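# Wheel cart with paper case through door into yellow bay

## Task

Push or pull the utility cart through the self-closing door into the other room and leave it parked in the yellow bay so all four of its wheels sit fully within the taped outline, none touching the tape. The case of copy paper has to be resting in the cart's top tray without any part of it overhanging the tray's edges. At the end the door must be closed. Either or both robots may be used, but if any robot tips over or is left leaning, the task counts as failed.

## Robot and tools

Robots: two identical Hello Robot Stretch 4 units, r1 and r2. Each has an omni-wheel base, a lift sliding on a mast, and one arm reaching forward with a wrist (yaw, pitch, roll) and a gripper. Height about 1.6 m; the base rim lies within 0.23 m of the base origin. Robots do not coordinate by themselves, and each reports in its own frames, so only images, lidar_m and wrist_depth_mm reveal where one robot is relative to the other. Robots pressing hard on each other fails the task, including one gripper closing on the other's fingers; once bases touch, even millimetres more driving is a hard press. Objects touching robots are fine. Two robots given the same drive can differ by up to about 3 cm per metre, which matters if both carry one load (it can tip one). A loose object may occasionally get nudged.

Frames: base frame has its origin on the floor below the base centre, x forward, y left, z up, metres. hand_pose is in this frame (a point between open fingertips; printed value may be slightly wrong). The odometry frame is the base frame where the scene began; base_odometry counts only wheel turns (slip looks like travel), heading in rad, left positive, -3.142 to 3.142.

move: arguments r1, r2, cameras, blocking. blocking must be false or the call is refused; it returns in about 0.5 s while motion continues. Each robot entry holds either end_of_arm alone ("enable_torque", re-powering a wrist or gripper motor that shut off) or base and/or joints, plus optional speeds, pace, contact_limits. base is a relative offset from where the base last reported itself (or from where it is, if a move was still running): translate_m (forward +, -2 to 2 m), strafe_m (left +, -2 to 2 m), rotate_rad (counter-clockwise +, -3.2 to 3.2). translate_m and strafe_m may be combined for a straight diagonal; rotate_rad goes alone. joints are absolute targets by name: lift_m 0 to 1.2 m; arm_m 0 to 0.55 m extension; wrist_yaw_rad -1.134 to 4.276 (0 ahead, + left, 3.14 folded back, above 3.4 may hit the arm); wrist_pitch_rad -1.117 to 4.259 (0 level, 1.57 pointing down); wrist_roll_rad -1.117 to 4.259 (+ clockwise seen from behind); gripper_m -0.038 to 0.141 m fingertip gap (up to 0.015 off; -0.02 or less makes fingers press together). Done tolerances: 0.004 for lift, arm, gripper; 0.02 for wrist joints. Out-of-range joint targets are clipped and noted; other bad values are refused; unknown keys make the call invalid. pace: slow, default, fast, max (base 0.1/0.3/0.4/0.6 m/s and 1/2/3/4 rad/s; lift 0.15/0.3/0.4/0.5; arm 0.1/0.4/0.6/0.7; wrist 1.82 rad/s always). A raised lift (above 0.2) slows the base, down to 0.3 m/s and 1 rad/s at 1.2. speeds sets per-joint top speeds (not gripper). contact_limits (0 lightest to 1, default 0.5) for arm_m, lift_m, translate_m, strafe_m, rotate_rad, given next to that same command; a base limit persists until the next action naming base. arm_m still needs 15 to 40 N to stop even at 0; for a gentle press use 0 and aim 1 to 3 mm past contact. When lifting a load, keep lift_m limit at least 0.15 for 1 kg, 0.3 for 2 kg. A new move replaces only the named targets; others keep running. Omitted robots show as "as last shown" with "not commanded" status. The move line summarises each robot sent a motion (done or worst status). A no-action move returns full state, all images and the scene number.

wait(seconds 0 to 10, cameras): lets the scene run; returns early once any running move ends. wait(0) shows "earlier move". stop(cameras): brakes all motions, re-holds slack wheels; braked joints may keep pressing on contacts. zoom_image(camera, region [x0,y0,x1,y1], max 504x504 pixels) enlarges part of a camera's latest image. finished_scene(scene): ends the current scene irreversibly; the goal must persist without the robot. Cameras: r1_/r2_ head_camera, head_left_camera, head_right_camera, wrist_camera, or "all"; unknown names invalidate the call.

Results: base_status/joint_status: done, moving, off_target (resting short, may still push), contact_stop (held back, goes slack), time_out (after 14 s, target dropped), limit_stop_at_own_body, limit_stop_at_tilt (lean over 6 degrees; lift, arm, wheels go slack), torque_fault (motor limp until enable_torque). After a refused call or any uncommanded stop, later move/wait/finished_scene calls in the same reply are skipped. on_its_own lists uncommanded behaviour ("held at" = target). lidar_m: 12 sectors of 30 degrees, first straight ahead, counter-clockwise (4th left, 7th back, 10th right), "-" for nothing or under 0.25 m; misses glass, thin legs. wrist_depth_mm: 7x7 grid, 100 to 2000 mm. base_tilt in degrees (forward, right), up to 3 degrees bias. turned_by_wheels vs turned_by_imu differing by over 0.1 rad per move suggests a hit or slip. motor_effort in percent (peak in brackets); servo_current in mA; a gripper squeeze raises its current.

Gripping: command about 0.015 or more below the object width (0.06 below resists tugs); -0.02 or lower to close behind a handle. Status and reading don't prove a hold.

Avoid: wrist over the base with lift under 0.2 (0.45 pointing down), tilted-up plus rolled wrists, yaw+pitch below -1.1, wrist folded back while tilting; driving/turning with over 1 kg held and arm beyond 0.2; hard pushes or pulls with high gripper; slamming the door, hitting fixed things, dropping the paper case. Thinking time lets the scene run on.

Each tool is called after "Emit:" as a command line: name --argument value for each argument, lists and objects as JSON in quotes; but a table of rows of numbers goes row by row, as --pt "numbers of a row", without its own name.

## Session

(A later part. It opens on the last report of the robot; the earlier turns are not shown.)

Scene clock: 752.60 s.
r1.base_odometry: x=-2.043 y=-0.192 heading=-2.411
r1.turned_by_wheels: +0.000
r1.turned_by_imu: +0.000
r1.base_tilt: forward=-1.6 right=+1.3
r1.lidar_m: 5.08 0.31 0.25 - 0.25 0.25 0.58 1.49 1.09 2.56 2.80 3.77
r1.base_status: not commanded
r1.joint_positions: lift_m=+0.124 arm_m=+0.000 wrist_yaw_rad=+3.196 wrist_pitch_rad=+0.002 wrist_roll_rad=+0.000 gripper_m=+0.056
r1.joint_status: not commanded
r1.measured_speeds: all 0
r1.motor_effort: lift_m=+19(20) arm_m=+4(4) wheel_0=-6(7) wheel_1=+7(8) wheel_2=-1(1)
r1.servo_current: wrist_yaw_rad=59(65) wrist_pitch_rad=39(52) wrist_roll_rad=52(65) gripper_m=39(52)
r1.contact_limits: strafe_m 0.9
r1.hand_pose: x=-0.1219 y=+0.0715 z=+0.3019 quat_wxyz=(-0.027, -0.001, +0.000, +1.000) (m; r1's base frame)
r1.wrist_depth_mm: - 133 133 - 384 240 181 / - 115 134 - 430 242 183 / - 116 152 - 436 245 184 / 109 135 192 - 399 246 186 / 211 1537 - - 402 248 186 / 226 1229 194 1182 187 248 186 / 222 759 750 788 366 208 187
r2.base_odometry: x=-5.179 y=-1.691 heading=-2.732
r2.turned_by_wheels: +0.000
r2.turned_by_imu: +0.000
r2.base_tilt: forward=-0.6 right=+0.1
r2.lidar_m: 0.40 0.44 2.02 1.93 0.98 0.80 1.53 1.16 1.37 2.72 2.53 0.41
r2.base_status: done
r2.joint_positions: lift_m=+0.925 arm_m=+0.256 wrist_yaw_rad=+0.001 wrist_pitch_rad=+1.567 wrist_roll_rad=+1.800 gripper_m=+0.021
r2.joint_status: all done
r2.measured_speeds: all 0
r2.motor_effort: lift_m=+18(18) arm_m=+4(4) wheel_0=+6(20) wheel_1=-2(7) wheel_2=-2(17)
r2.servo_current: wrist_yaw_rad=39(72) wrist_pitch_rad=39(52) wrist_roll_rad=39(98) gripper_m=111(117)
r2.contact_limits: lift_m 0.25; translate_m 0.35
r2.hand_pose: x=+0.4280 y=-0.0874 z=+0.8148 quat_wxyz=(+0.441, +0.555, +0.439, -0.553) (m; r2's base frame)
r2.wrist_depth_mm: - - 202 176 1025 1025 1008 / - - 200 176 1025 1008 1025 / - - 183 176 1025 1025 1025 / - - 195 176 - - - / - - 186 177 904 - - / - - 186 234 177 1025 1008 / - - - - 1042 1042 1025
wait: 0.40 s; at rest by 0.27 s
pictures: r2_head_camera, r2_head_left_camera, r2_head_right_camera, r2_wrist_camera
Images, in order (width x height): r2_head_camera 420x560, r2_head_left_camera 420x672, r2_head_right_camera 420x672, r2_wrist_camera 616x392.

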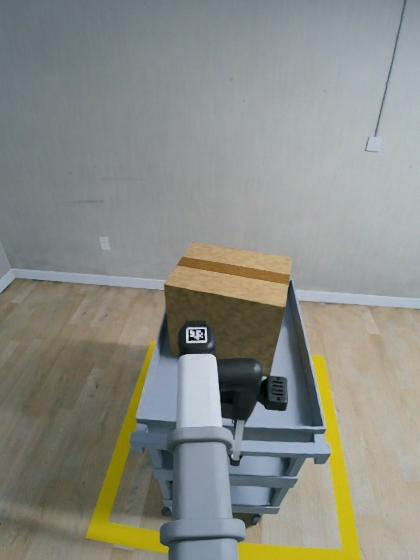

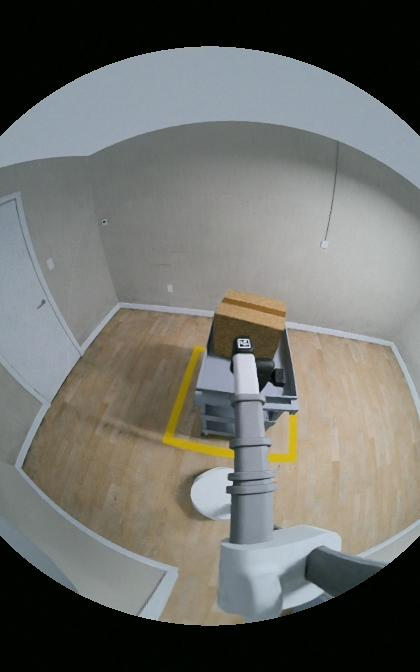

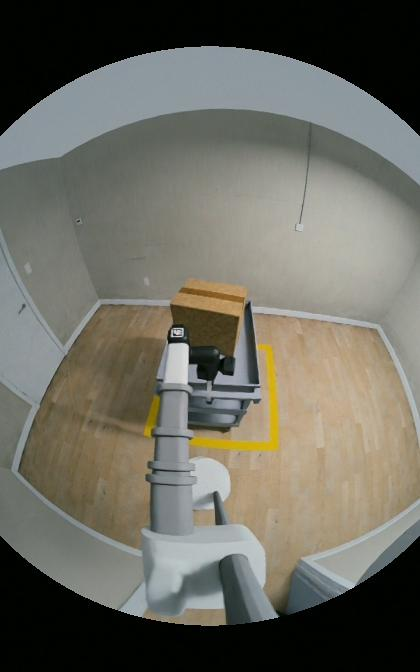

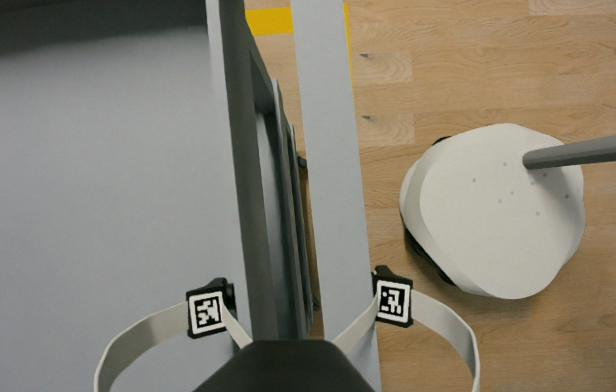

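Emit:
move --blocking false --r2 '{"joints":{"gripper_m":0.13}}'

Emit:
move --blocking false --r1 '{"base":{"translate_m":1.1,"strafe_m":-0.7},"pace":"slow"}'

Emit:
wait --seconds 3

Emit:
move --blocking false --r2 '{"joints":{"lift_m":1.12}}'

Emit:
wait --seconds 3

Emit:
move --blocking false --cameras '["r2_wrist_camera"]' --r2 '{"joints":{"arm_m":0.05}}'

Emit:
wait --seconds 3 --cameras '["r2_wrist_camera","r2_head_right_camera","r2_head_left_camera","r2_head_camera","r1_head_left_camera"]'

Scene clock: 767.20 s.
move: r2 moving
r1: as last shown
r1.lidar_m: 5.08 0.33 0.25 - 0.25 0.26 0.58 1.53 1.09 2.52 2.79 3.74
r1.motor_effort: lift_m=+19(20) arm_m=+4(4) wheel_0=-7(7) wheel_1=+7(7) wheel_2=-1(1)
r1.servo_current: wrist_yaw_rad=65(72) wrist_pitch_rad=33(52) wrist_roll_rad=65(65) gripper_m=39(46)
r1.contact_limits: strafe_m 0.9
r1.wrist_depth_mm: - 134 134 - 384 241 181 / - 115 134 - 430 242 182 / - 116 152 - 436 244 185 / 109 135 192 - 399 247 185 / 209 1537 - - 402 247 186 / 226 1205 193 1182 188 249 186 / 223 759 759 798 366 207 186
r2.base_odometry: x=-5.179 y=-1.691 heading=-2.732
r2.turned_by_wheels: +0.000
r2.turned_by_imu: +0.000
r2.base_tilt: forward=-0.7 right=+0.1
r2.lidar_m: 0.38 0.45 2.01 1.98 0.97 0.78 1.55 1.18 1.33 2.74 2.52 0.40
r2.base_status: not commanded
r2.joint_positions: lift_m=+0.925 arm_m=+0.256 wrist_yaw_rad=+0.001 wrist_pitch_rad=+1.567 wrist_roll_rad=+1.800 gripper_m=+0.040
r2.joint_status: gripper_m moving
r2.measured_speeds: all 0
r2.motor_effort: lift_m=+18(18) arm_m=+4(4) wheel_0=+6(6) wheel_1=-2(2) wheel_2=-2(3)
r2.servo_current: wrist_yaw_rad=46(59) wrist_pitch_rad=33(46) wrist_roll_rad=46(59) gripper_m=78(91)
r2.contact_limits: lift_m 0.25; translate_m 0.35
r2.hand_pose: x=+0.4280 y=-0.0874 z=+0.8148 quat_wxyz=(+0.441, +0.555, +0.439, -0.553) (m; r2's base frame)
r2.wrist_depth_mm: - - 207 178 1008 1008 1025 / - - 198 178 1008 1025 1008 / - - 186 178 1025 1025 1008 / - - 198 178 - - - / - - 189 179 917 - - / - - 186 238 179 1025 1025 / - - - - 1042 1025 1025
pictures: none

Scene clock: 767.70 s.
earlier move: r2 moving
move: r1 moving
r1.base_odometry: x=-2.056 y=-0.194 heading=-2.411
r1.turned_by_wheels: +0.000
r1.turned_by_imu: +0.000
r1.base_tilt: forward=-1.6 right=+1.3
r1.lidar_m: 5.07 0.32 0.25 - 0.25 0.25 0.56 1.54 1.09 2.57 2.75 3.76
r1.base_status: translate_m moving; strafe_m moving
r1.joint_positions: lift_m=+0.124 arm_m=+0.000 wrist_yaw_rad=+3.196 wrist_pitch_rad=+0.002 wrist_roll_rad=+0.000 gripper_m=+0.056
r1.joint_status: not commanded
r1.measured_speeds: translate_m=+0.046 strafe_m=-0.029 rotate_rad=-0.003 lift_m=+0.000 arm_m=+0.000 wrist_yaw_rad=+0.000 wrist_pitch_rad=+0.000 wrist_roll_rad=+0.000
r1.motor_effort: lift_m=+19(20) arm_m=+4(4) wheel_0=+6(6) wheel_1=-1(8) wheel_2=-5(6)
r1.servo_current: wrist_yaw_rad=72(72) wrist_pitch_rad=39(52) wrist_roll_rad=65(65) gripper_m=39(46)
r1.hand_pose: x=-0.1219 y=+0.0715 z=+0.3019 quat_wxyz=(-0.027, -0.001, +0.000, +1.000) (m; r1's base frame)
r1.wrist_depth_mm: - 134 133 - 439 243 182 / - 115 134 - 397 244 185 / - 116 152 - 402 248 185 / 109 135 192 - 413 249 186 / 210 1537 - - 415 250 187 / 225 1205 194 1182 188 250 187 / 223 750 750 788 377 220 187
r2.base_odometry: x=-5.179 y=-1.691 heading=-2.732
r2.turned_by_wheels: +0.000
r2.turned_by_imu: +0.000
r2.base_tilt: forward=-0.7 right=+0.1
r2.lidar_m: 0.39 0.44 2.00 1.95 0.97 0.77 1.53 1.19 1.33 2.72 2.51 0.42
r2.base_status: not commanded
r2.joint_positions: lift_m=+0.925 arm_m=+0.256 wrist_yaw_rad=+0.001 wrist_pitch_rad=+1.567 wrist_roll_rad=+1.800 gripper_m=+0.093
r2.joint_status: gripper_m moving
r2.measured_speeds: all 0
r2.motor_effort: lift_m=+17(18) arm_m=+4(4) wheel_0=+3(5) wheel_1=-1(2) wheel_2=-3(3)
r2.servo_current: wrist_yaw_rad=52(59) wrist_pitch_rad=39(46) wrist_roll_rad=52(52) gripper_m=117(117)
r2.contact_limits: lift_m 0.25; translate_m 0.35
r2.hand_pose: x=+0.4280 y=-0.0874 z=+0.8149 quat_wxyz=(+0.441, +0.555, +0.439, -0.553) (m; r2's base frame)
r2.wrist_depth_mm: - - 189 177 1025 1025 1025 / - - 208 178 1025 1025 1025 / - - 201 177 1025 1025 1025 / - - 206 178 - - - / - - 199 178 222 - - / - - 190 178 187 1025 1025 / - - - - 1042 1042 1042
pictures: none

Scene clock: 768.70 s.
earlier move: r1 moving; r2 done
r1.base_odometry: x=-2.147 y=-0.209 heading=-2.411
r1.turned_by_wheels: +0.000
r1.turned_by_imu: -0.001
r1.base_tilt: forward=-1.5 right=+1.3
r1.lidar_m: 4.98 0.26 0.25 - 0.25 0.25 0.73 1.11 1.09 2.65 2.71 3.65
r1.base_status: translate_m moving; strafe_m moving
r1.joint_positions: lift_m=+0.124 arm_m=+0.000 wrist_yaw_rad=+3.196 wrist_pitch_rad=+0.002 wrist_roll_rad=+0.000 gripper_m=+0.056
r1.joint_status: not commanded
r1.measured_speeds: translate_m=+0.086 strafe_m=-0.053 rotate_rad=-0.003 lift_m=+0.000 arm_m=+0.000 wrist_yaw_rad=+0.000 wrist_pitch_rad=+0.000 wrist_roll_rad=+0.000
r1.motor_effort: lift_m=+19(20) arm_m=+4(4) wheel_0=+3(6) wheel_1=+2(8) wheel_2=-3(6)
r1.servo_current: wrist_yaw_rad=46(72) wrist_pitch_rad=46(52) wrist_roll_rad=46(65) gripper_m=39(46)
r1.hand_pose: x=-0.1219 y=+0.0715 z=+0.3019 quat_wxyz=(-0.027, -0.001, +0.000, +1.000) (m; r1's base frame)
r1.wrist_depth_mm: - 133 134 - 466 260 189 / - 115 133 - 473 266 191 / - 116 152 - 484 268 193 / 109 135 191 - 492 270 193 / 209 1618 - - 496 271 195 / 225 1205 193 1160 187 272 195 / 223 759 741 788 442 220 195
r2.base_odometry: x=-5.179 y=-1.691 heading=-2.732
r2.turned_by_wheels: +0.000
r2.turned_by_imu: +0.000
r2.base_tilt: forward=-0.7 right=+0.1
r2.lidar_m: 0.37 0.44 2.01 1.93 0.99 0.79 1.60 1.14 1.34 2.74 2.51 0.40
r2.base_status: not commanded
r2.joint_positions: lift_m=+0.925 arm_m=+0.256 wrist_yaw_rad=+0.001 wrist_pitch_rad=+1.567 wrist_roll_rad=+1.800 gripper_m=+0.130
r2.joint_status: all done
r2.measured_speeds: all 0
r2.motor_effort: lift_m=+17(18) arm_m=+4(4) wheel_0=+4(5) wheel_1=-2(2) wheel_2=-2(3)
r2.servo_current: wrist_yaw_rad=46(65) wrist_pitch_rad=46(46) wrist_roll_rad=46(52) gripper_m=46(117)
r2.contact_limits: lift_m 0.25; translate_m 0.35
r2.hand_pose: x=+0.4280 y=-0.0874 z=+0.8149 quat_wxyz=(+0.441, +0.555, +0.439, -0.553) (m; r2's base frame)
r2.wrist_depth_mm: - - 195 176 1025 1025 1008 / - - 207 176 1042 1008 1025 / - - 201 177 1025 1025 1025 / - - 209 177 - - - / - - 198 177 220 - - / - 186 185 178 190 1042 1008 / - - - - 1025 1042 1025
wait: 1.00 of 3 s (r2 has come to rest)
pictures: none

Scene clock: 769.20 s.
earlier move: r1 moving
move: r2 moving
r1.base_odometry: x=-2.196 y=-0.217 heading=-2.411
r1.turned_by_wheels: +0.000
r1.turned_by_imu: +0.000
r1.base_tilt: forward=-1.6 right=+1.3
r1.lidar_m: 4.96 3.14 0.25 - 0.25 0.27 0.83 1.14 1.14 2.61 2.69 3.60
r1.base_status: translate_m moving; strafe_m moving
r1.joint_positions: lift_m=+0.124 arm_m=+0.000 wrist_yaw_rad=+3.196 wrist_pitch_rad=+0.002 wrist_roll_rad=+0.000 gripper_m=+0.056
r1.joint_status: not commanded
r1.measured_speeds: translate_m=+0.085 strafe_m=-0.054 rotate_rad=+0.001 lift_m=+0.000 arm_m=+0.000 wrist_yaw_rad=+0.000 wrist_pitch_rad=+0.000 wrist_roll_rad=+0.000
r1.motor_effort: lift_m=+19(19) arm_m=+4(4) wheel_0=+5(5) wheel_1=+1(2) wheel_2=-4(5)
r1.servo_current: wrist_yaw_rad=39(65) wrist_pitch_rad=46(52) wrist_roll_rad=46(65) gripper_m=46(52)
r1.hand_pose: x=-0.1219 y=+0.0715 z=+0.3019 quat_wxyz=(-0.027, -0.001, +0.000, +1.000) (m; r1's base frame)
r1.wrist_depth_mm: - 134 134 - 525 274 195 / - 115 134 - 539 277 196 / - 116 153 - 549 279 199 / 109 135 191 - 559 285 200 / 210 1756 1756 - 564 286 201 / 225 1205 194 1205 187 283 200 / 223 759 759 798 488 229 200
r2.base_odometry: x=-5.179 y=-1.691 heading=-2.732
r2.turned_by_wheels: +0.000
r2.turned_by_imu: +0.000
r2.base_tilt: forward=-0.6 right=+0.1
r2.lidar_m: 0.42 0.42 2.02 1.93 0.97 0.78 1.63 1.17 1.34 2.73 2.52 0.41
r2.base_status: not commanded
r2.joint_positions: lift_m=+0.963 arm_m=+0.256 wrist_yaw_rad=+0.001 wrist_pitch_rad=+1.567 wrist_roll_rad=+1.800 gripper_m=+0.130
r2.joint_status: lift_m moving
r2.measured_speeds: translate_m=+0.000 strafe_m=+0.000 rotate_rad=+0.000 lift_m=+0.146 arm_m=+0.000 wrist_yaw_rad=+0.000 wrist_pitch_rad=+0.000 wrist_roll_rad=+0.000
r2.motor_effort: lift_m=+25(25) arm_m=+4(4) wheel_0=+3(4) wheel_1=-2(2) wheel_2=-2(3)
r2.servo_current: wrist_yaw_rad=46(65) wrist_pitch_rad=52(52) wrist_roll_rad=52(52) gripper_m=52(52)
r2.contact_limits: translate_m 0.35
r2.hand_pose: x=+0.4280 y=-0.0874 z=+0.8526 quat_wxyz=(+0.441, +0.555, +0.439, -0.553) (m; r2's base frame)
r2.wrist_depth_mm: 263 - 241 208 1042 1060 1060 / - - 220 208 1042 1042 1042 / - - 230 208 1060 1060 1042 / - - 220 208 - - 1042 / - - 219 208 1060 - 1060 / - 186 194 208 196 1042 1060 / - - - - 1078 1060 1060
pictures: none

Scene clock: 770.60 s.
earlier move: r1 moving; r2 done
r1.base_odometry: x=-2.334 y=-0.240 heading=-2.411
r1.turned_by_wheels: +0.000
r1.turned_by_imu: +0.000
r1.base_tilt: forward=-1.6 right=+1.2
r1.lidar_m: 4.84 3.21 2.30 2.26 0.25 0.29 1.73 1.15 1.34 2.53 2.61 3.50
r1.base_status: translate_m moving; strafe_m moving
r1.joint_positions: lift_m=+0.124 arm_m=+0.000 wrist_yaw_rad=+3.196 wrist_pitch_rad=+0.002 wrist_roll_rad=+0.000 gripper_m=+0.056
r1.joint_status: not commanded
r1.measured_speeds: translate_m=+0.084 strafe_m=-0.052 rotate_rad=-0.005 lift_m=+0.000 arm_m=+0.000 wrist_yaw_rad=+0.000 wrist_pitch_rad=+0.000 wrist_roll_rad=+0.000
r1.motor_effort: lift_m=+19(20) arm_m=+4(4) wheel_0=+4(6) wheel_1=+0(3) wheel_2=-4(7)
r1.servo_current: wrist_yaw_rad=46(65) wrist_pitch_rad=39(52) wrist_roll_rad=39(78) gripper_m=46(52)
r1.hand_pose: x=-0.1219 y=+0.0715 z=+0.3019 quat_wxyz=(-0.027, -0.001, +0.000, +1.000) (m; r1's base frame)
r1.wrist_depth_mm: - 134 133 - - 349 212 / - 115 133 - - 324 215 / - 116 153 - - 330 216 / 109 135 193 - - 332 219 / 210 1808 1756 - 1863 334 219 / 226 1205 194 1182 187 332 220 / 222 750 741 788 741 276 218
r2.base_odometry: x=-5.179 y=-1.691 heading=-2.732
r2.turned_by_wheels: +0.000
r2.turned_by_imu: +0.000
r2.base_tilt: forward=-0.7 right=+0.1
r2.lidar_m: 0.39 0.43 2.01 1.94 0.99 0.77 1.71 1.18 1.39 2.73 2.52 0.40
r2.base_status: not commanded
r2.joint_positions: lift_m=+1.120 arm_m=+0.256 wrist_yaw_rad=+0.001 wrist_pitch_rad=+1.567 wrist_roll_rad=+1.800 gripper_m=+0.130
r2.joint_status: all done
r2.measured_speeds: all 0
r2.motor_effort: lift_m=+21(25) arm_m=+4(4) wheel_0=+3(4) wheel_1=-1(2) wheel_2=-2(3)
r2.servo_current: wrist_yaw_rad=46(65) wrist_pitch_rad=46(52) wrist_roll_rad=39(59) gripper_m=52(59)
r2.contact_limits: translate_m 0.35
r2.hand_pose: x=+0.4280 y=-0.0874 z=+1.0095 quat_wxyz=(+0.441, +0.555, +0.439, -0.553) (m; r2's base frame)
r2.wrist_depth_mm: 1255 1229 1205 1205 1229 1205 1229 / 415 399 389 421 1229 1205 1182 / - - - 399 1229 1205 1205 / 336 427 - 373 1229 - 1205 / 342 436 - 373 1229 - 1205 / 349 196 187 373 220 1229 1205 / 353 427 - - 1229 1205 1205
wait: 1.40 of 3 s (r2 has come to rest)
pictures: none

Scene clock: 771.10 s.
earlier move: r1 moving
move: r2 moving
r1.base_odometry: x=-2.384 y=-0.248 heading=-2.411
r1.turned_by_wheels: +0.000
r1.turned_by_imu: +0.000
r1.base_tilt: forward=-1.6 right=+1.2
r1.lidar_m: 4.80 3.23 2.32 2.21 0.25 0.31 1.76 1.16 1.40 2.50 2.60 3.46
r1.base_status: translate_m moving; strafe_m moving
r1.joint_positions: lift_m=+0.124 arm_m=+0.000 wrist_yaw_rad=+3.196 wrist_pitch_rad=+0.002 wrist_roll_rad=+0.000 gripper_m=+0.056
r1.joint_status: not commanded
r1.measured_speeds: translate_m=+0.084 strafe_m=-0.054 rotate_rad=-0.001 lift_m=+0.000 arm_m=+0.000 wrist_yaw_rad=+0.000 wrist_pitch_rad=+0.000 wrist_roll_rad=+0.000
r1.motor_effort: lift_m=+19(20) arm_m=+4(4) wheel_0=+5(5) wheel_1=-1(2) wheel_2=-6(6)
r1.servo_current: wrist_yaw_rad=59(72) wrist_pitch_rad=39(46) wrist_roll_rad=46(59) gripper_m=33(52)
r1.hand_pose: x=-0.1219 y=+0.0715 z=+0.3019 quat_wxyz=(-0.027, -0.001, +0.000, +1.000) (m; r1's base frame)
r1.wrist_depth_mm: - 133 134 - - 334 216 / - 115 134 - - 340 218 / - 116 152 - - 343 222 / 109 135 192 - - 347 224 / 209 - 1756 - - 353 224 / 226 1205 194 1205 187 353 225 / 221 750 750 788 788 286 224
r2.base_odometry: x=-5.179 y=-1.691 heading=-2.732
r2.turned_by_wheels: +0.000
r2.turned_by_imu: +0.000
r2.base_tilt: forward=-0.7 right=+0.1
r2.lidar_m: 0.39 0.43 2.03 1.94 0.97 0.79 1.75 1.17 1.34 2.73 2.51 0.41
r2.base_status: not commanded
r2.joint_positions: lift_m=+1.120 arm_m=+0.205 wrist_yaw_rad=+0.001 wrist_pitch_rad=+1.567 wrist_roll_rad=+1.800 gripper_m=+0.130
r2.joint_status: arm_m moving
r2.measured_speeds: translate_m=+0.000 strafe_m=+0.000 rotate_rad=+0.000 lift_m=+0.000 arm_m=-0.195 wrist_yaw_rad=+0.000 wrist_pitch_rad=+0.000 wrist_roll_rad=+0.000
r2.motor_effort: lift_m=+21(21) arm_m=-7(12) wheel_0=+3(4) wheel_1=-2(2) wheel_2=-2(3)
r2.servo_current: wrist_yaw_rad=59(59) wrist_pitch_rad=39(46) wrist_roll_rad=52(52) gripper_m=46(52)
r2.contact_limits: translate_m 0.35
r2.hand_pose: x=+0.3774 y=-0.0874 z=+1.0095 quat_wxyz=(+0.441, +0.555, +0.439, -0.553) (m; r2's base frame)
r2.wrist_depth_mm: 1255 1205 1229 1229 1229 1205 1205 / 427 402 389 1229 1205 1205 1182 / - - 402 1205 1182 1205 1229 / 392 - - 1229 1205 1205 1205 / 384 - 394 1229 1205 1205 1205 / 387 185 193 373 1229 1229 1205 / 413 - - - 1229 1229 1205
pictures: r2_wrist_camera
Images, in order (width x height): r2_wrist_camera 616x392.

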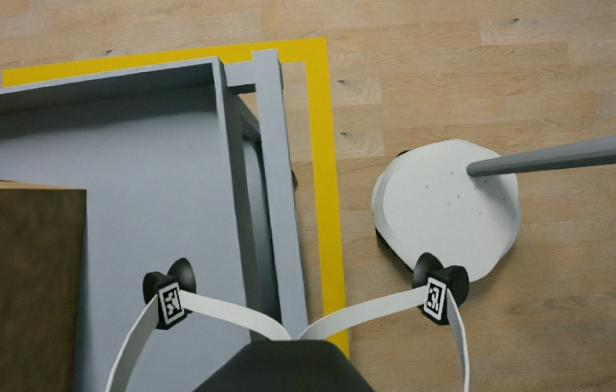

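Scene clock: 772.33 s.
earlier move: r1 moving; r2 done
r1.base_odometry: x=-2.505 y=-0.268 heading=-2.411
r1.turned_by_wheels: +0.000
r1.turned_by_imu: +0.000
r1.base_tilt: forward=-1.6 right=+1.3
r1.lidar_m: 4.68 3.35 2.39 2.28 0.25 0.28 1.80 1.21 1.50 2.43 2.51 3.37
r1.base_status: translate_m moving; strafe_m moving
r1.joint_positions: lift_m=+0.124 arm_m=+0.000 wrist_yaw_rad=+3.196 wrist_pitch_rad=+0.002 wrist_roll_rad=+0.000 gripper_m=+0.056
r1.joint_status: not commanded
r1.measured_speeds: translate_m=+0.083 strafe_m=-0.052 rotate_rad=+0.001 lift_m=+0.000 arm_m=+0.000 wrist_yaw_rad=+0.000 wrist_pitch_rad=+0.000 wrist_roll_rad=+0.000
r1.motor_effort: lift_m=+19(20) arm_m=+4(5) wheel_0=+6(6) wheel_1=-1(2) wheel_2=-1(6)
r1.servo_current: wrist_yaw_rad=46(72) wrist_pitch_rad=46(59) wrist_roll_rad=39(72) gripper_m=46(52)
r1.hand_pose: x=-0.1219 y=+0.0715 z=+0.3019 quat_wxyz=(-0.027, -0.001, +0.000, +1.000) (m; r1's base frame)
r1.wrist_depth_mm: - 133 133 - - 236 197 / - 115 133 - - 281 198 / - 116 152 - - 289 198 / 109 134 192 - - 249 198 / 209 1708 1921 - - 252 198 / 216 1205 194 1182 187 254 198 / 224 750 750 798 778 204 200
r2.base_odometry: x=-5.179 y=-1.691 heading=-2.732
r2.turned_by_wheels: +0.000
r2.turned_by_imu: +0.000
r2.base_tilt: forward=-0.7 right=+0.1
r2.lidar_m: 0.39 0.44 2.01 1.91 0.95 0.76 1.69 1.17 1.36 2.73 2.54 0.41
r2.base_status: not commanded
r2.joint_positions: lift_m=+1.120 arm_m=+0.050 wrist_yaw_rad=+0.001 wrist_pitch_rad=+1.567 wrist_roll_rad=+1.800 gripper_m=+0.130
r2.joint_status: all done
r2.measured_speeds: all 0
r2.motor_effort: lift_m=+21(21) arm_m=-7(13) wheel_0=+3(4) wheel_1=-1(2) wheel_2=-2(3)
r2.servo_current: wrist_yaw_rad=46(59) wrist_pitch_rad=46(46) wrist_roll_rad=52(59) gripper_m=52(59)
r2.contact_limits: translate_m 0.35
r2.hand_pose: x=+0.2222 y=-0.0874 z=+1.0095 quat_wxyz=(+0.441, +0.555, +0.439, -0.553) (m; r2's base frame)
r2.wrist_depth_mm: 1229 1229 1205 1255 1205 1205 1205 / 1229 1205 1229 1229 1205 1255 1229 / 399 397 1229 1229 1229 1229 1205 / - 379 1229 1229 - 1229 1205 / - 392 1098 1229 - 1205 1205 / - 375 200 1205 196 1229 1205 / - 384 842 - 1255 1229 1229
wait: 1.23 of 3 s (r2 has come to rest)
pictures: r1_head_left_camera, r2_head_camera, r2_head_left_camera, r2_head_right_camera, r2_wrist_camera
Images, in order (width x height): r1_head_left_camera 420x672, r2_head_camera 420x560, r2_head_left_camera 420x672, r2_head_right_camera 420x672, r2_wrist_camera 616x392.

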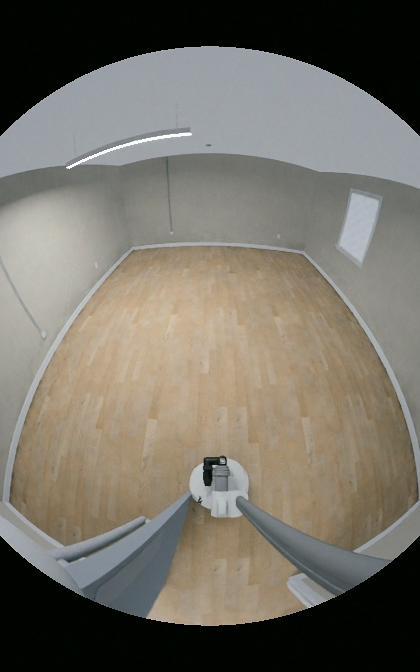

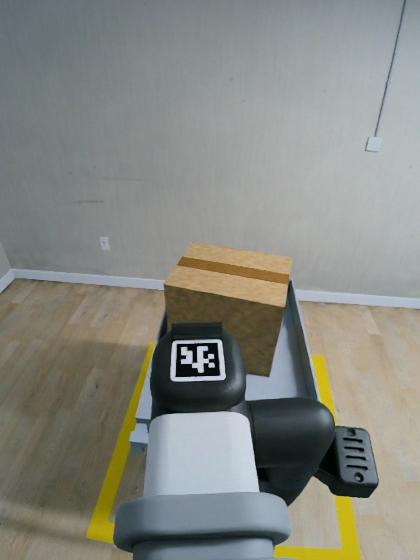

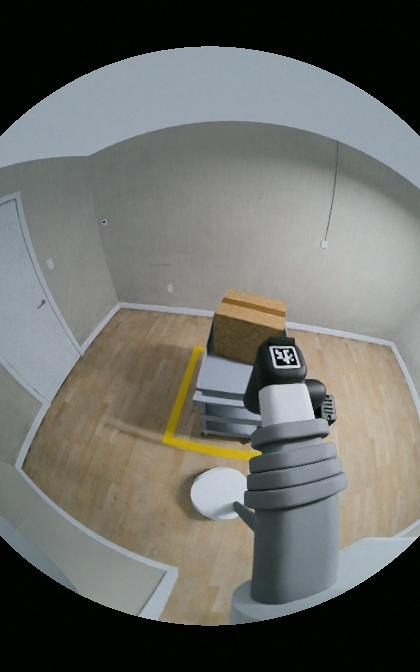

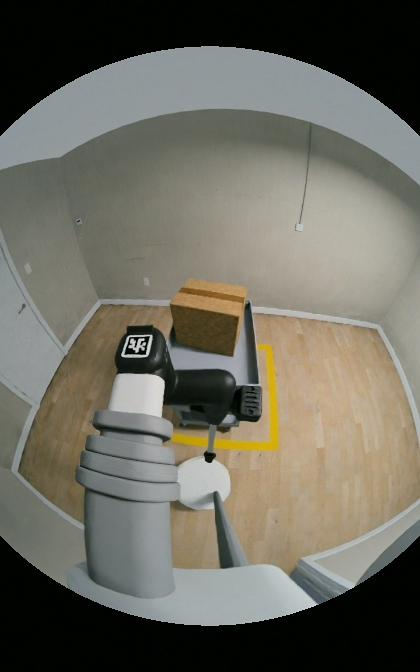

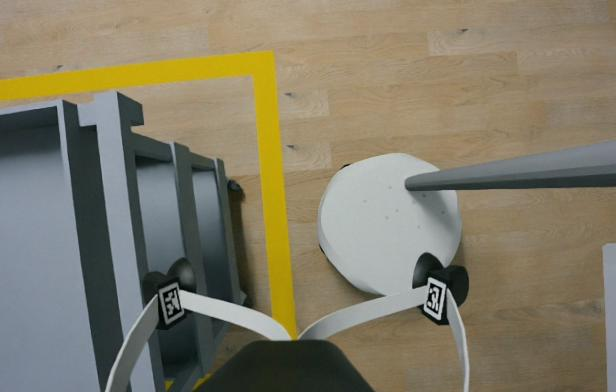

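Emit:
wait --seconds 6

Emit:
wait --seconds 3 --cameras '["r2_head_left_camera","r2_head_right_camera","r1_head_left_camera"]'

Scene clock: 788.23 s.
earlier move: r1 done
r1.base_odometry: x=-3.329 y=-0.404 heading=-2.412
r1.turned_by_wheels: +0.000
r1.turned_by_imu: -0.003
r1.base_tilt: forward=-1.6 right=+1.3
r1.lidar_m: 4.01 4.04 2.90 2.76 2.57 1.85 1.74 1.83 2.10 1.95 2.01 2.71
r1.base_status: done
r1.joint_positions: lift_m=+0.124 arm_m=+0.000 wrist_yaw_rad=+3.196 wrist_pitch_rad=+0.002 wrist_roll_rad=+0.000 gripper_m=+0.056
r1.joint_status: not commanded
r1.measured_speeds: all 0
r1.motor_effort: lift_m=+19(20) arm_m=+4(5) wheel_0=+2(8) wheel_1=-4(6) wheel_2=-3(6)
r1.servo_current: wrist_yaw_rad=46(78) wrist_pitch_rad=46(59) wrist_roll_rad=46(72) gripper_m=39(52)
r1.hand_pose: x=-0.1219 y=+0.0715 z=+0.3019 quat_wxyz=(-0.027, -0.001, +0.000, +1.000) (m; r1's base frame)
r1.wrist_depth_mm: - 134 133 - - - - / - 115 133 - - - - / - 116 148 - - - - / 109 135 191 - - - - / 209 1756 - 1708 1863 1756 1708 / 225 1205 193 1205 187 1118 1098 / 222 750 759 798 778 768 750
r2.base_odometry: x=-5.179 y=-1.691 heading=-2.732
r2.turned_by_wheels: +0.000
r2.turned_by_imu: +0.002
r2.base_tilt: forward=-0.7 right=+0.1
r2.lidar_m: 0.39 0.41 2.02 1.96 0.99 0.79 0.83 0.96 1.39 2.72 2.51 0.39
r2.base_status: not commanded
r2.joint_positions: lift_m=+1.120 arm_m=+0.050 wrist_yaw_rad=+0.001 wrist_pitch_rad=+1.567 wrist_roll_rad=+1.800 gripper_m=+0.130
r2.joint_status: all done
r2.measured_speeds: all 0
r2.motor_effort: lift_m=+21(21) arm_m=-7(13) wheel_0=+3(4) wheel_1=-2(2) wheel_2=-3(3)
r2.servo_current: wrist_yaw_rad=46(59) wrist_pitch_rad=33(52) wrist_roll_rad=46(65) gripper_m=52(59)
r2.contact_limits: translate_m 0.35
r2.hand_pose: x=+0.2222 y=-0.0874 z=+1.0095 quat_wxyz=(+0.441, +0.555, +0.439, -0.553) (m; r2's base frame)
r2.wrist_depth_mm: 1229 1229 1229 1229 1205 1229 1229 / 1229 1205 1229 1205 1229 1229 1205 / 397 399 1229 1229 1205 1205 1205 / - 379 1229 1205 - 1205 1229 / - 392 1098 1229 - 1229 1205 / - 375 200 1229 195 1205 1229 / - 387 854 - 1229 1229 1255
wait: 0.00 of 6 s (r1 has come to rest)
pictures: none

Scene clock: 791.23 s.
r1.base_odometry: x=-3.329 y=-0.404 heading=-2.412
r1.turned_by_wheels: +0.000
r1.turned_by_imu: +0.000
r1.base_tilt: forward=-1.6 right=+1.3
r1.lidar_m: 3.99 4.02 2.91 2.75 2.58 1.86 1.76 1.83 2.07 1.96 2.02 2.73
r1.base_status: done
r1.joint_positions: lift_m=+0.124 arm_m=+0.000 wrist_yaw_rad=+3.196 wrist_pitch_rad=+0.002 wrist_roll_rad=+0.000 gripper_m=+0.056
r1.joint_status: not commanded
r1.measured_speeds: all 0
r1.motor_effort: lift_m=+19(20) arm_m=+4(5) wheel_0=+2(8) wheel_1=-4(6) wheel_2=-3(6)
r1.servo_current: wrist_yaw_rad=52(78) wrist_pitch_rad=46(59) wrist_roll_rad=52(72) gripper_m=39(52)
r1.hand_pose: x=-0.1219 y=+0.0715 z=+0.3019 quat_wxyz=(-0.027, -0.001, +0.000, +1.000) (m; r1's base frame)
r1.wrist_depth_mm: - 134 133 - - - - / - 115 133 - - - - / - 116 148 - - - - / 109 135 191 - - - - / 210 1708 - 1708 1863 1756 1708 / 226 1205 194 1182 187 1138 1118 / 222 759 741 788 778 759 759
r2.base_odometry: x=-5.179 y=-1.691 heading=-2.732
r2.turned_by_wheels: +0.000
r2.turned_by_imu: +0.000
r2.base_tilt: forward=-0.7 right=+0.0
r2.lidar_m: 0.38 0.42 2.03 1.98 0.97 0.78 0.86 0.96 1.38 2.73 2.49 0.40
r2.base_status: not commanded
r2.joint_positions: lift_m=+1.120 arm_m=+0.050 wrist_yaw_rad=+0.001 wrist_pitch_rad=+1.567 wrist_roll_rad=+1.800 gripper_m=+0.130
r2.joint_status: all done
r2.measured_speeds: all 0
r2.motor_effort: lift_m=+21(21) arm_m=-7(13) wheel_0=+3(4) wheel_1=-2(2) wheel_2=-3(3)
r2.servo_current: wrist_yaw_rad=39(59) wrist_pitch_rad=39(52) wrist_roll_rad=46(65) gripper_m=46(59)
r2.contact_limits: translate_m 0.35
r2.hand_pose: x=+0.2222 y=-0.0874 z=+1.0095 quat_wxyz=(+0.441, +0.555, +0.439, -0.553) (m; r2's base frame)
r2.wrist_depth_mm: 1229 1229 1229 1205 1205 1229 1205 / 1229 1255 1229 1229 1229 1205 1229 / 399 397 1229 1229 1205 1229 1229 / - 377 1205 1229 - 1229 1229 / - 392 1060 1229 - 1255 1229 / - 375 200 1205 196 1205 1205 / - 384 854 - 1229 1229 1229
wait: 3.00 s; at rest by 0.27 s
pictures: r1_head_left_camera, r2_head_left_camera, r2_head_right_camera
Images, in order (width x height): r1_head_left_camera 420x672, r2_head_left_camera 420x672, r2_head_right_camera 420x672.

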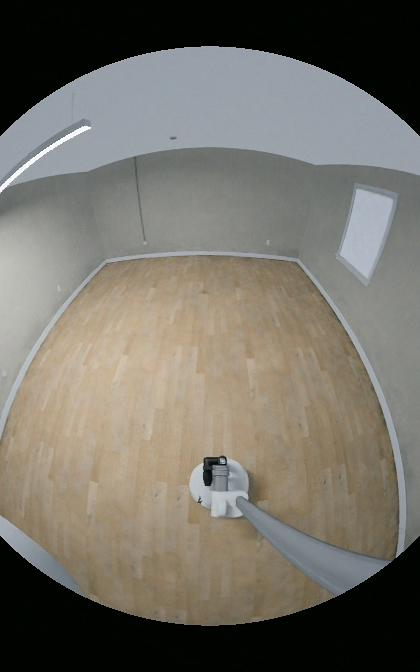

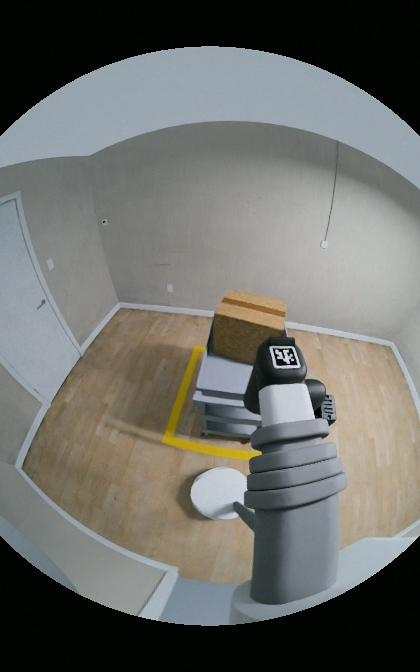

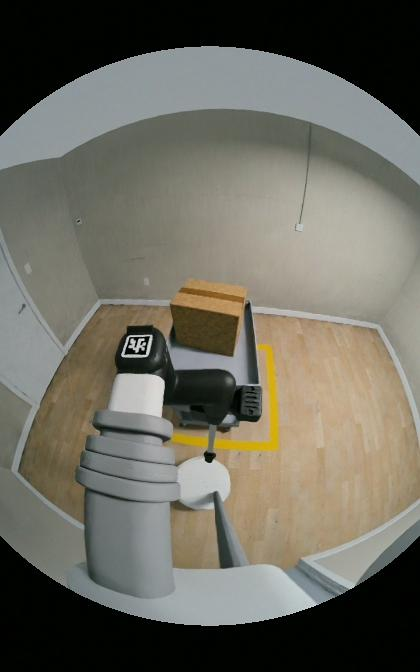

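Emit:
wait --seconds 3 --cameras '["r1_wrist_camera","r2_head_camera","r2_head_left_camera"]'

Emit:
zoom_image --camera "r2_head_left_camera" --region '[150, 280, 330, 480]'

Emit:
zoom_image --camera "r2_head_left_camera" --region '[100, 520, 260, 640]'

Scene clock: 798.63 s.
r1.base_odometry: x=-3.329 y=-0.404 heading=-2.412
r1.turned_by_wheels: +0.000
r1.turned_by_imu: +0.000
r1.base_tilt: forward=-1.6 right=+1.3
r1.lidar_m: 4.02 4.03 2.88 2.73 2.58 1.84 1.75 1.82 2.08 1.96 2.04 2.70
r1.base_status: done
r1.joint_positions: lift_m=+0.124 arm_m=+0.000 wrist_yaw_rad=+3.196 wrist_pitch_rad=+0.002 wrist_roll_rad=+0.000 gripper_m=+0.056
r1.joint_status: not commanded
r1.measured_speeds: all 0
r1.motor_effort: lift_m=+19(20) arm_m=+4(5) wheel_0=+2(8) wheel_1=-4(6) wheel_2=-3(6)
r1.servo_current: wrist_yaw_rad=46(78) wrist_pitch_rad=39(59) wrist_roll_rad=26(72) gripper_m=39(52)
r1.hand_pose: x=-0.1219 y=+0.0715 z=+0.3019 quat_wxyz=(-0.027, -0.001, +0.000, +1.000) (m; r1's base frame)
r1.wrist_depth_mm: - 133 133 - - - - / - 115 133 - - - - / - 117 148 - - - - / 109 135 192 - - - - / 209 1708 - 1661 1756 1756 1708 / 225 1205 194 1182 188 1138 1098 / 224 759 759 798 788 768 750
r2.base_odometry: x=-5.179 y=-1.691 heading=-2.732
r2.turned_by_wheels: +0.000
r2.turned_by_imu: +0.001
r2.base_tilt: forward=-0.7 right=+0.1
r2.lidar_m: 0.38 0.40 2.02 1.94 0.97 0.78 0.84 0.95 1.35 2.73 2.54 0.37
r2.base_status: not commanded
r2.joint_positions: lift_m=+1.120 arm_m=+0.050 wrist_yaw_rad=+0.001 wrist_pitch_rad=+1.567 wrist_roll_rad=+1.800 gripper_m=+0.130
r2.joint_status: all done
r2.measured_speeds: all 0
r2.motor_effort: lift_m=+21(21) arm_m=-7(13) wheel_0=+3(4) wheel_1=-2(2) wheel_2=-3(3)
r2.servo_current: wrist_yaw_rad=46(59) wrist_pitch_rad=39(52) wrist_roll_rad=33(65) gripper_m=46(59)
r2.contact_limits: translate_m 0.35
r2.hand_pose: x=+0.2222 y=-0.0874 z=+1.0095 quat_wxyz=(+0.441, +0.555, +0.439, -0.553) (m; r2's base frame)
r2.wrist_depth_mm: 1229 1255 1229 1205 1229 1229 1205 / 1229 1229 1229 1229 1229 1229 1205 / 399 399 1255 1229 1205 1205 1205 / - 377 1229 1205 - 1229 1229 / - 389 1078 1229 - 1205 1205 / - 375 200 1205 196 1229 1255 / - 384 854 - 1229 1229 1205
wait: 3.00 s; at rest from the start
pictures: r1_wrist_camera, r2_head_camera, r2_head_left_camera
Images, in order (width x height): r1_wrist_camera 616x392, r2_head_camera 420x560, r2_head_left_camera 420x672.

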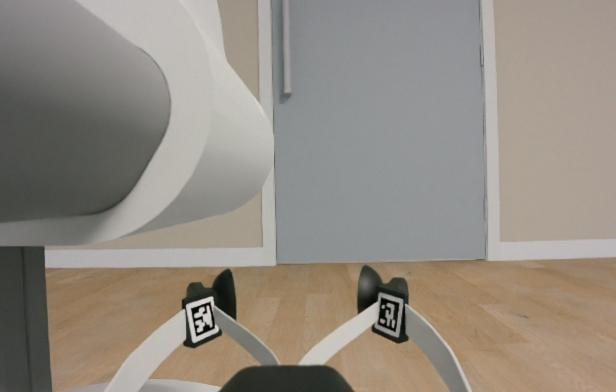

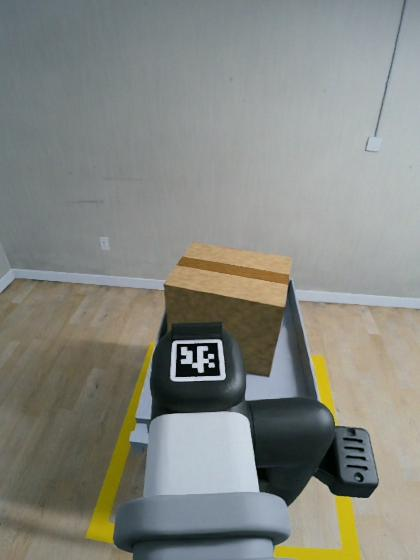

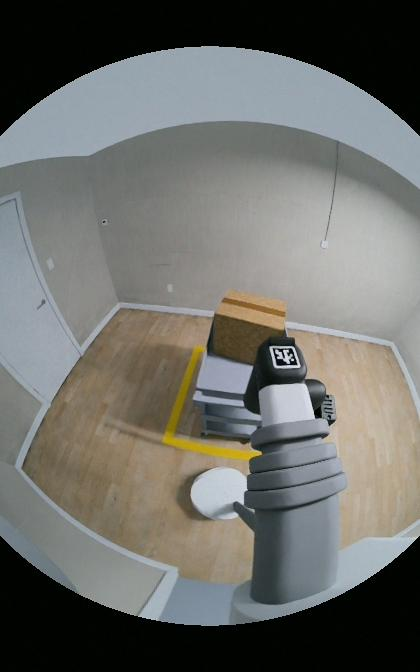

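Scaled by 2.520 from the camera's 420x672 image, which has a finer 600x960 frame.

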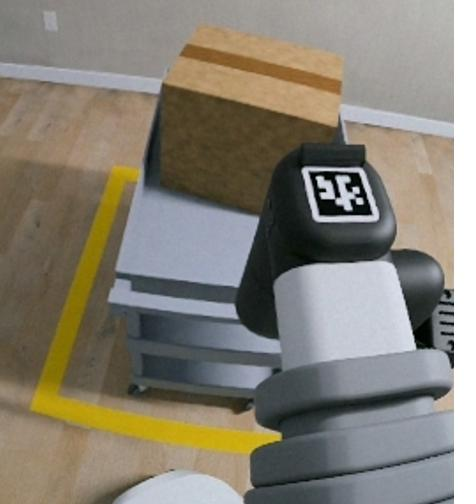

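Scaled by 3.150 from the camera's 420x672 image, which has a finer 600x960 frame.

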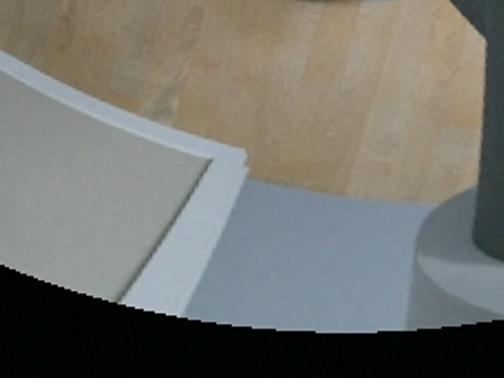

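Emit:
move --blocking false --r2 '{"base":{"strafe_m":0.75,"translate_m":-0.05}}'

Emit:
wait --seconds 6

Emit:
wait --seconds 0.4 --cameras '["r2_head_camera","r2_head_right_camera","r2_head_left_camera"]'

Emit:
zoom_image --camera "r2_head_right_camera" --region '[190, 280, 370, 480]'

Emit:
zoom_image --camera "r2_head_left_camera" --region '[210, 280, 390, 480]'

Scene clock: 811.00 s.
move: r2 moving
r1: as last shown
r1.lidar_m: 4.01 4.03 2.88 2.74 2.55 1.85 1.74 1.84 2.08 1.96 2.04 2.72
r1.motor_effort: lift_m=+19(20) arm_m=+4(4) wheel_0=+2(3) wheel_1=-4(4) wheel_2=-3(3)
r1.servo_current: wrist_yaw_rad=52(65) wrist_pitch_rad=39(46) wrist_roll_rad=46(65) gripper_m=39(46)
r1.wrist_depth_mm: - 134 133 - - - - / - 115 134 - - - - / - 117 149 - - - - / 109 135 192 - - - - / 209 1708 - 1661 1863 1756 1661 / 226 1182 193 1182 187 1160 1098 / 222 741 750 798 788 759 750
r2.base_odometry: x=-5.164 y=-1.722 heading=-2.731
r2.turned_by_wheels: +0.001
r2.turned_by_imu: +0.001
r2.base_tilt: forward=-0.7 right=+0.0
r2.lidar_m: 0.39 0.42 1.97 1.91 1.00 0.77 0.84 0.95 1.32 2.76 2.50 0.42
r2.base_status: translate_m moving; strafe_m moving
r2.joint_positions: lift_m=+1.120 arm_m=+0.050 wrist_yaw_rad=+0.001 wrist_pitch_rad=+1.567 wrist_roll_rad=+1.800 gripper_m=+0.130
r2.joint_status: not commanded
r2.measured_speeds: translate_m=-0.007 strafe_m=+0.136 rotate_rad=+0.002 lift_m=+0.000 arm_m=+0.000 wrist_yaw_rad=+0.000 wrist_pitch_rad=+0.000 wrist_roll_rad=+0.000
r2.motor_effort: lift_m=+21(21) arm_m=-7(8) wheel_0=-9(11) wheel_1=+10(10) wheel_2=+6(7)
r2.servo_current: wrist_yaw_rad=33(52) wrist_pitch_rad=39(46) wrist_roll_rad=59(59) gripper_m=46(59)
r2.hand_pose: x=+0.2222 y=-0.0874 z=+1.0095 quat_wxyz=(+0.441, +0.555, +0.439, -0.553) (m; r2's base frame)
r2.wrist_depth_mm: 1255 1205 1229 1229 1205 1205 1205 / 407 394 1205 1229 1229 1255 1229 / 389 379 1205 1229 1229 1229 1255 / 392 389 1229 1229 - 1205 1229 / - 377 1229 1229 - 1229 1229 / - 377 200 1229 196 1229 1205 / - 397 1229 - 1205 1229 1205
pictures: none

Scene clock: 814.37 s.
earlier move: r2 done
r1.base_odometry: x=-3.329 y=-0.404 heading=-2.412
r1.turned_by_wheels: +0.000
r1.turned_by_imu: +0.000
r1.base_tilt: forward=-1.6 right=+1.3
r1.lidar_m: 4.01 4.01 2.89 2.75 2.56 1.87 1.75 1.82 2.09 1.96 2.00 2.69
r1.base_status: not commanded
r1.joint_positions: lift_m=+0.124 arm_m=+0.000 wrist_yaw_rad=+3.196 wrist_pitch_rad=+0.002 wrist_roll_rad=+0.000 gripper_m=+0.056
r1.joint_status: not commanded
r1.measured_speeds: all 0
r1.motor_effort: lift_m=+20(20) arm_m=+4(5) wheel_0=+2(3) wheel_1=-4(4) wheel_2=-3(3)
r1.servo_current: wrist_yaw_rad=72(78) wrist_pitch_rad=46(52) wrist_roll_rad=59(72) gripper_m=46(46)
r1.hand_pose: x=-0.1219 y=+0.0715 z=+0.3019 quat_wxyz=(-0.027, -0.001, +0.000, +1.000) (m; r1's base frame)
r1.wrist_depth_mm: - 134 134 - - - - / - 115 134 - - - - / - 117 148 - - - - / 109 135 191 - - - - / 210 1661 - 1708 1808 1808 1708 / 226 1182 193 1182 187 1160 1098 / 222 759 750 809 768 759 759
r2.base_odometry: x=-4.835 y=-2.359 heading=-2.732
r2.turned_by_wheels: +0.000
r2.turned_by_imu: +0.001
r2.base_tilt: forward=-0.7 right=+0.0
r2.lidar_m: 2.20 1.57 1.27 1.28 0.76 0.61 0.58 0.68 1.20 3.46 0.76 0.81
r2.base_status: done
r2.joint_positions: lift_m=+1.120 arm_m=+0.050 wrist_yaw_rad=+0.001 wrist_pitch_rad=+1.567 wrist_roll_rad=+1.800 gripper_m=+0.130
r2.joint_status: not commanded
r2.measured_speeds: all 0
r2.motor_effort: lift_m=+21(21) arm_m=-7(8) wheel_0=-1(13) wheel_1=+1(12) wheel_2=+5(8)
r2.servo_current: wrist_yaw_rad=46(59) wrist_pitch_rad=39(52) wrist_roll_rad=46(65) gripper_m=46(59)
r2.hand_pose: x=+0.2222 y=-0.0874 z=+1.0096 quat_wxyz=(+0.441, +0.555, +0.439, -0.553) (m; r2's base frame)
r2.wrist_depth_mm: - 1025 1229 1229 1182 1229 1229 / 1255 1205 1229 1229 1205 1229 1229 / 1229 1229 1229 1229 1182 1229 1160 / 1255 1205 1229 1205 - 1182 1205 / 1229 1205 1229 1229 - 1229 1229 / 1229 1205 218 1229 196 1229 1229 / 1229 1229 1229 - 1229 1229 1205
wait: 3.37 of 6 s (r2 has come to rest)
pictures: none

Scene clock: 814.77 s.
r1.base_odometry: x=-3.329 y=-0.404 heading=-2.412
r1.turned_by_wheels: +0.000
r1.turned_by_imu: +0.000
r1.base_tilt: forward=-1.6 right=+1.3
r1.lidar_m: 4.01 4.03 2.90 2.76 2.57 1.84 1.75 1.85 2.07 1.95 2.02 2.72
r1.base_status: not commanded
r1.joint_positions: lift_m=+0.124 arm_m=+0.000 wrist_yaw_rad=+3.196 wrist_pitch_rad=+0.002 wrist_roll_rad=+0.000 gripper_m=+0.056
r1.joint_status: not commanded
r1.measured_speeds: all 0
r1.motor_effort: lift_m=+19(20) arm_m=+4(5) wheel_0=+2(3) wheel_1=-4(4) wheel_2=-3(3)
r1.servo_current: wrist_yaw_rad=26(78) wrist_pitch_rad=46(52) wrist_roll_rad=46(72) gripper_m=33(46)
r1.hand_pose: x=-0.1219 y=+0.0715 z=+0.3019 quat_wxyz=(-0.027, -0.001, +0.000, +1.000) (m; r1's base frame)
r1.wrist_depth_mm: - 134 134 - - - - / - 115 134 - - - - / - 117 148 - - - - / 109 134 191 - - - - / 209 1708 - 1661 1808 1708 1661 / 226 1205 194 1205 187 1138 1118 / 224 750 759 778 778 759 768
r2.base_odometry: x=-4.835 y=-2.359 heading=-2.732
r2.turned_by_wheels: +0.000
r2.turned_by_imu: +0.000
r2.base_tilt: forward=-0.6 right=+0.1
r2.lidar_m: 2.19 1.57 1.28 1.27 0.76 0.62 0.59 0.69 1.20 3.45 0.72 0.83
r2.base_status: done
r2.joint_positions: lift_m=+1.120 arm_m=+0.050 wrist_yaw_rad=+0.001 wrist_pitch_rad=+1.567 wrist_roll_rad=+1.800 gripper_m=+0.130
r2.joint_status: not commanded
r2.measured_speeds: all 0
r2.motor_effort: lift_m=+21(21) arm_m=-7(8) wheel_0=-1(13) wheel_1=+1(12) wheel_2=+5(8)
r2.servo_current: wrist_yaw_rad=33(59) wrist_pitch_rad=33(52) wrist_roll_rad=39(65) gripper_m=46(59)
r2.hand_pose: x=+0.2222 y=-0.0874 z=+1.0096 quat_wxyz=(+0.441, +0.555, +0.439, -0.553) (m; r2's base frame)
r2.wrist_depth_mm: - 1008 1229 1229 1229 1229 1205 / 1205 1229 1205 1205 1229 1229 1229 / 1255 1229 1229 1205 1255 1205 1160 / 1205 1205 1205 1229 - 1205 1182 / 1205 1205 1229 1205 - 1255 1229 / 1229 1229 217 1229 196 1229 1229 / 1229 1229 1229 - 1205 1229 1229
wait: 0.40 s; at rest by 0.27 s
pictures: r2_head_camera, r2_head_left_camera, r2_head_right_camera
Images, in order (width x height): r2_head_camera 420x560, r2_head_left_camera 420x672, r2_head_right_camera 420x672.

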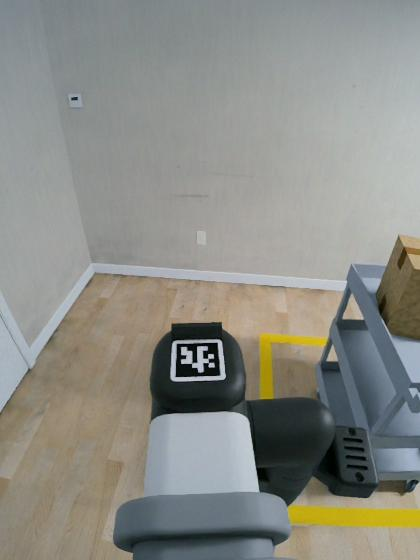

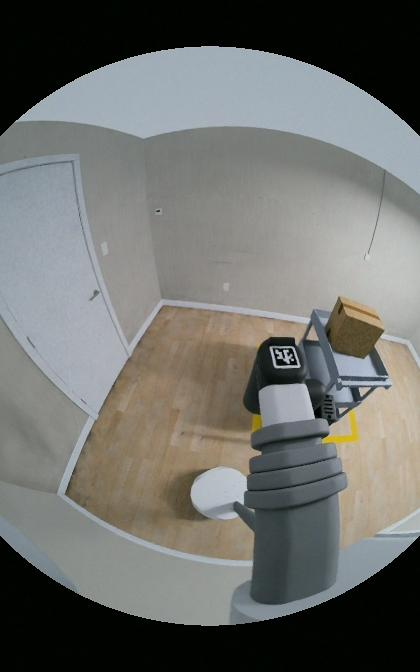

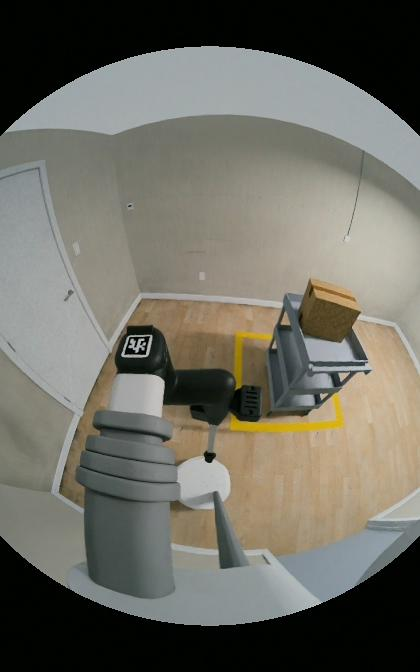

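Scaled by 2.520 from the camera's 420x672 image, which has a finer 600x960 frame.

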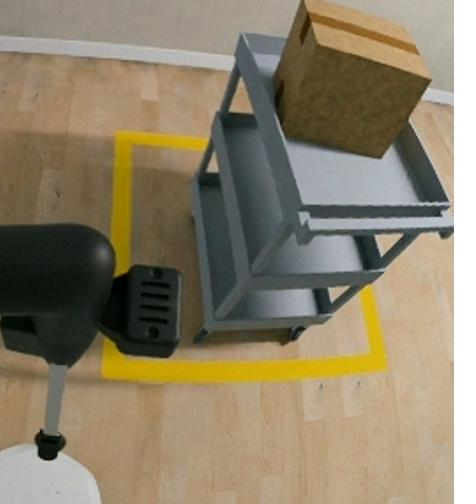

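Scaled by 2.520 from the camera's 420x672 image, which has a finer 600x960 frame.

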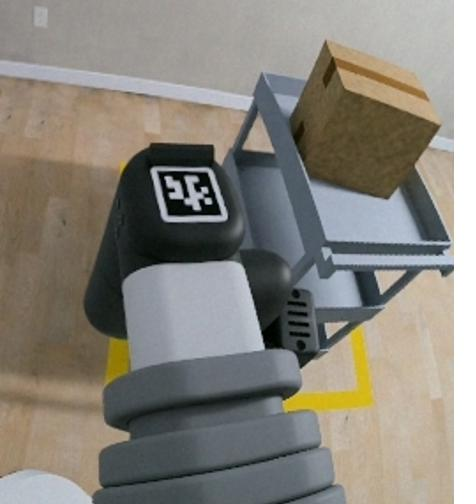

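Emit:
finished_scene --scene 2

The scene is finished: the task was done.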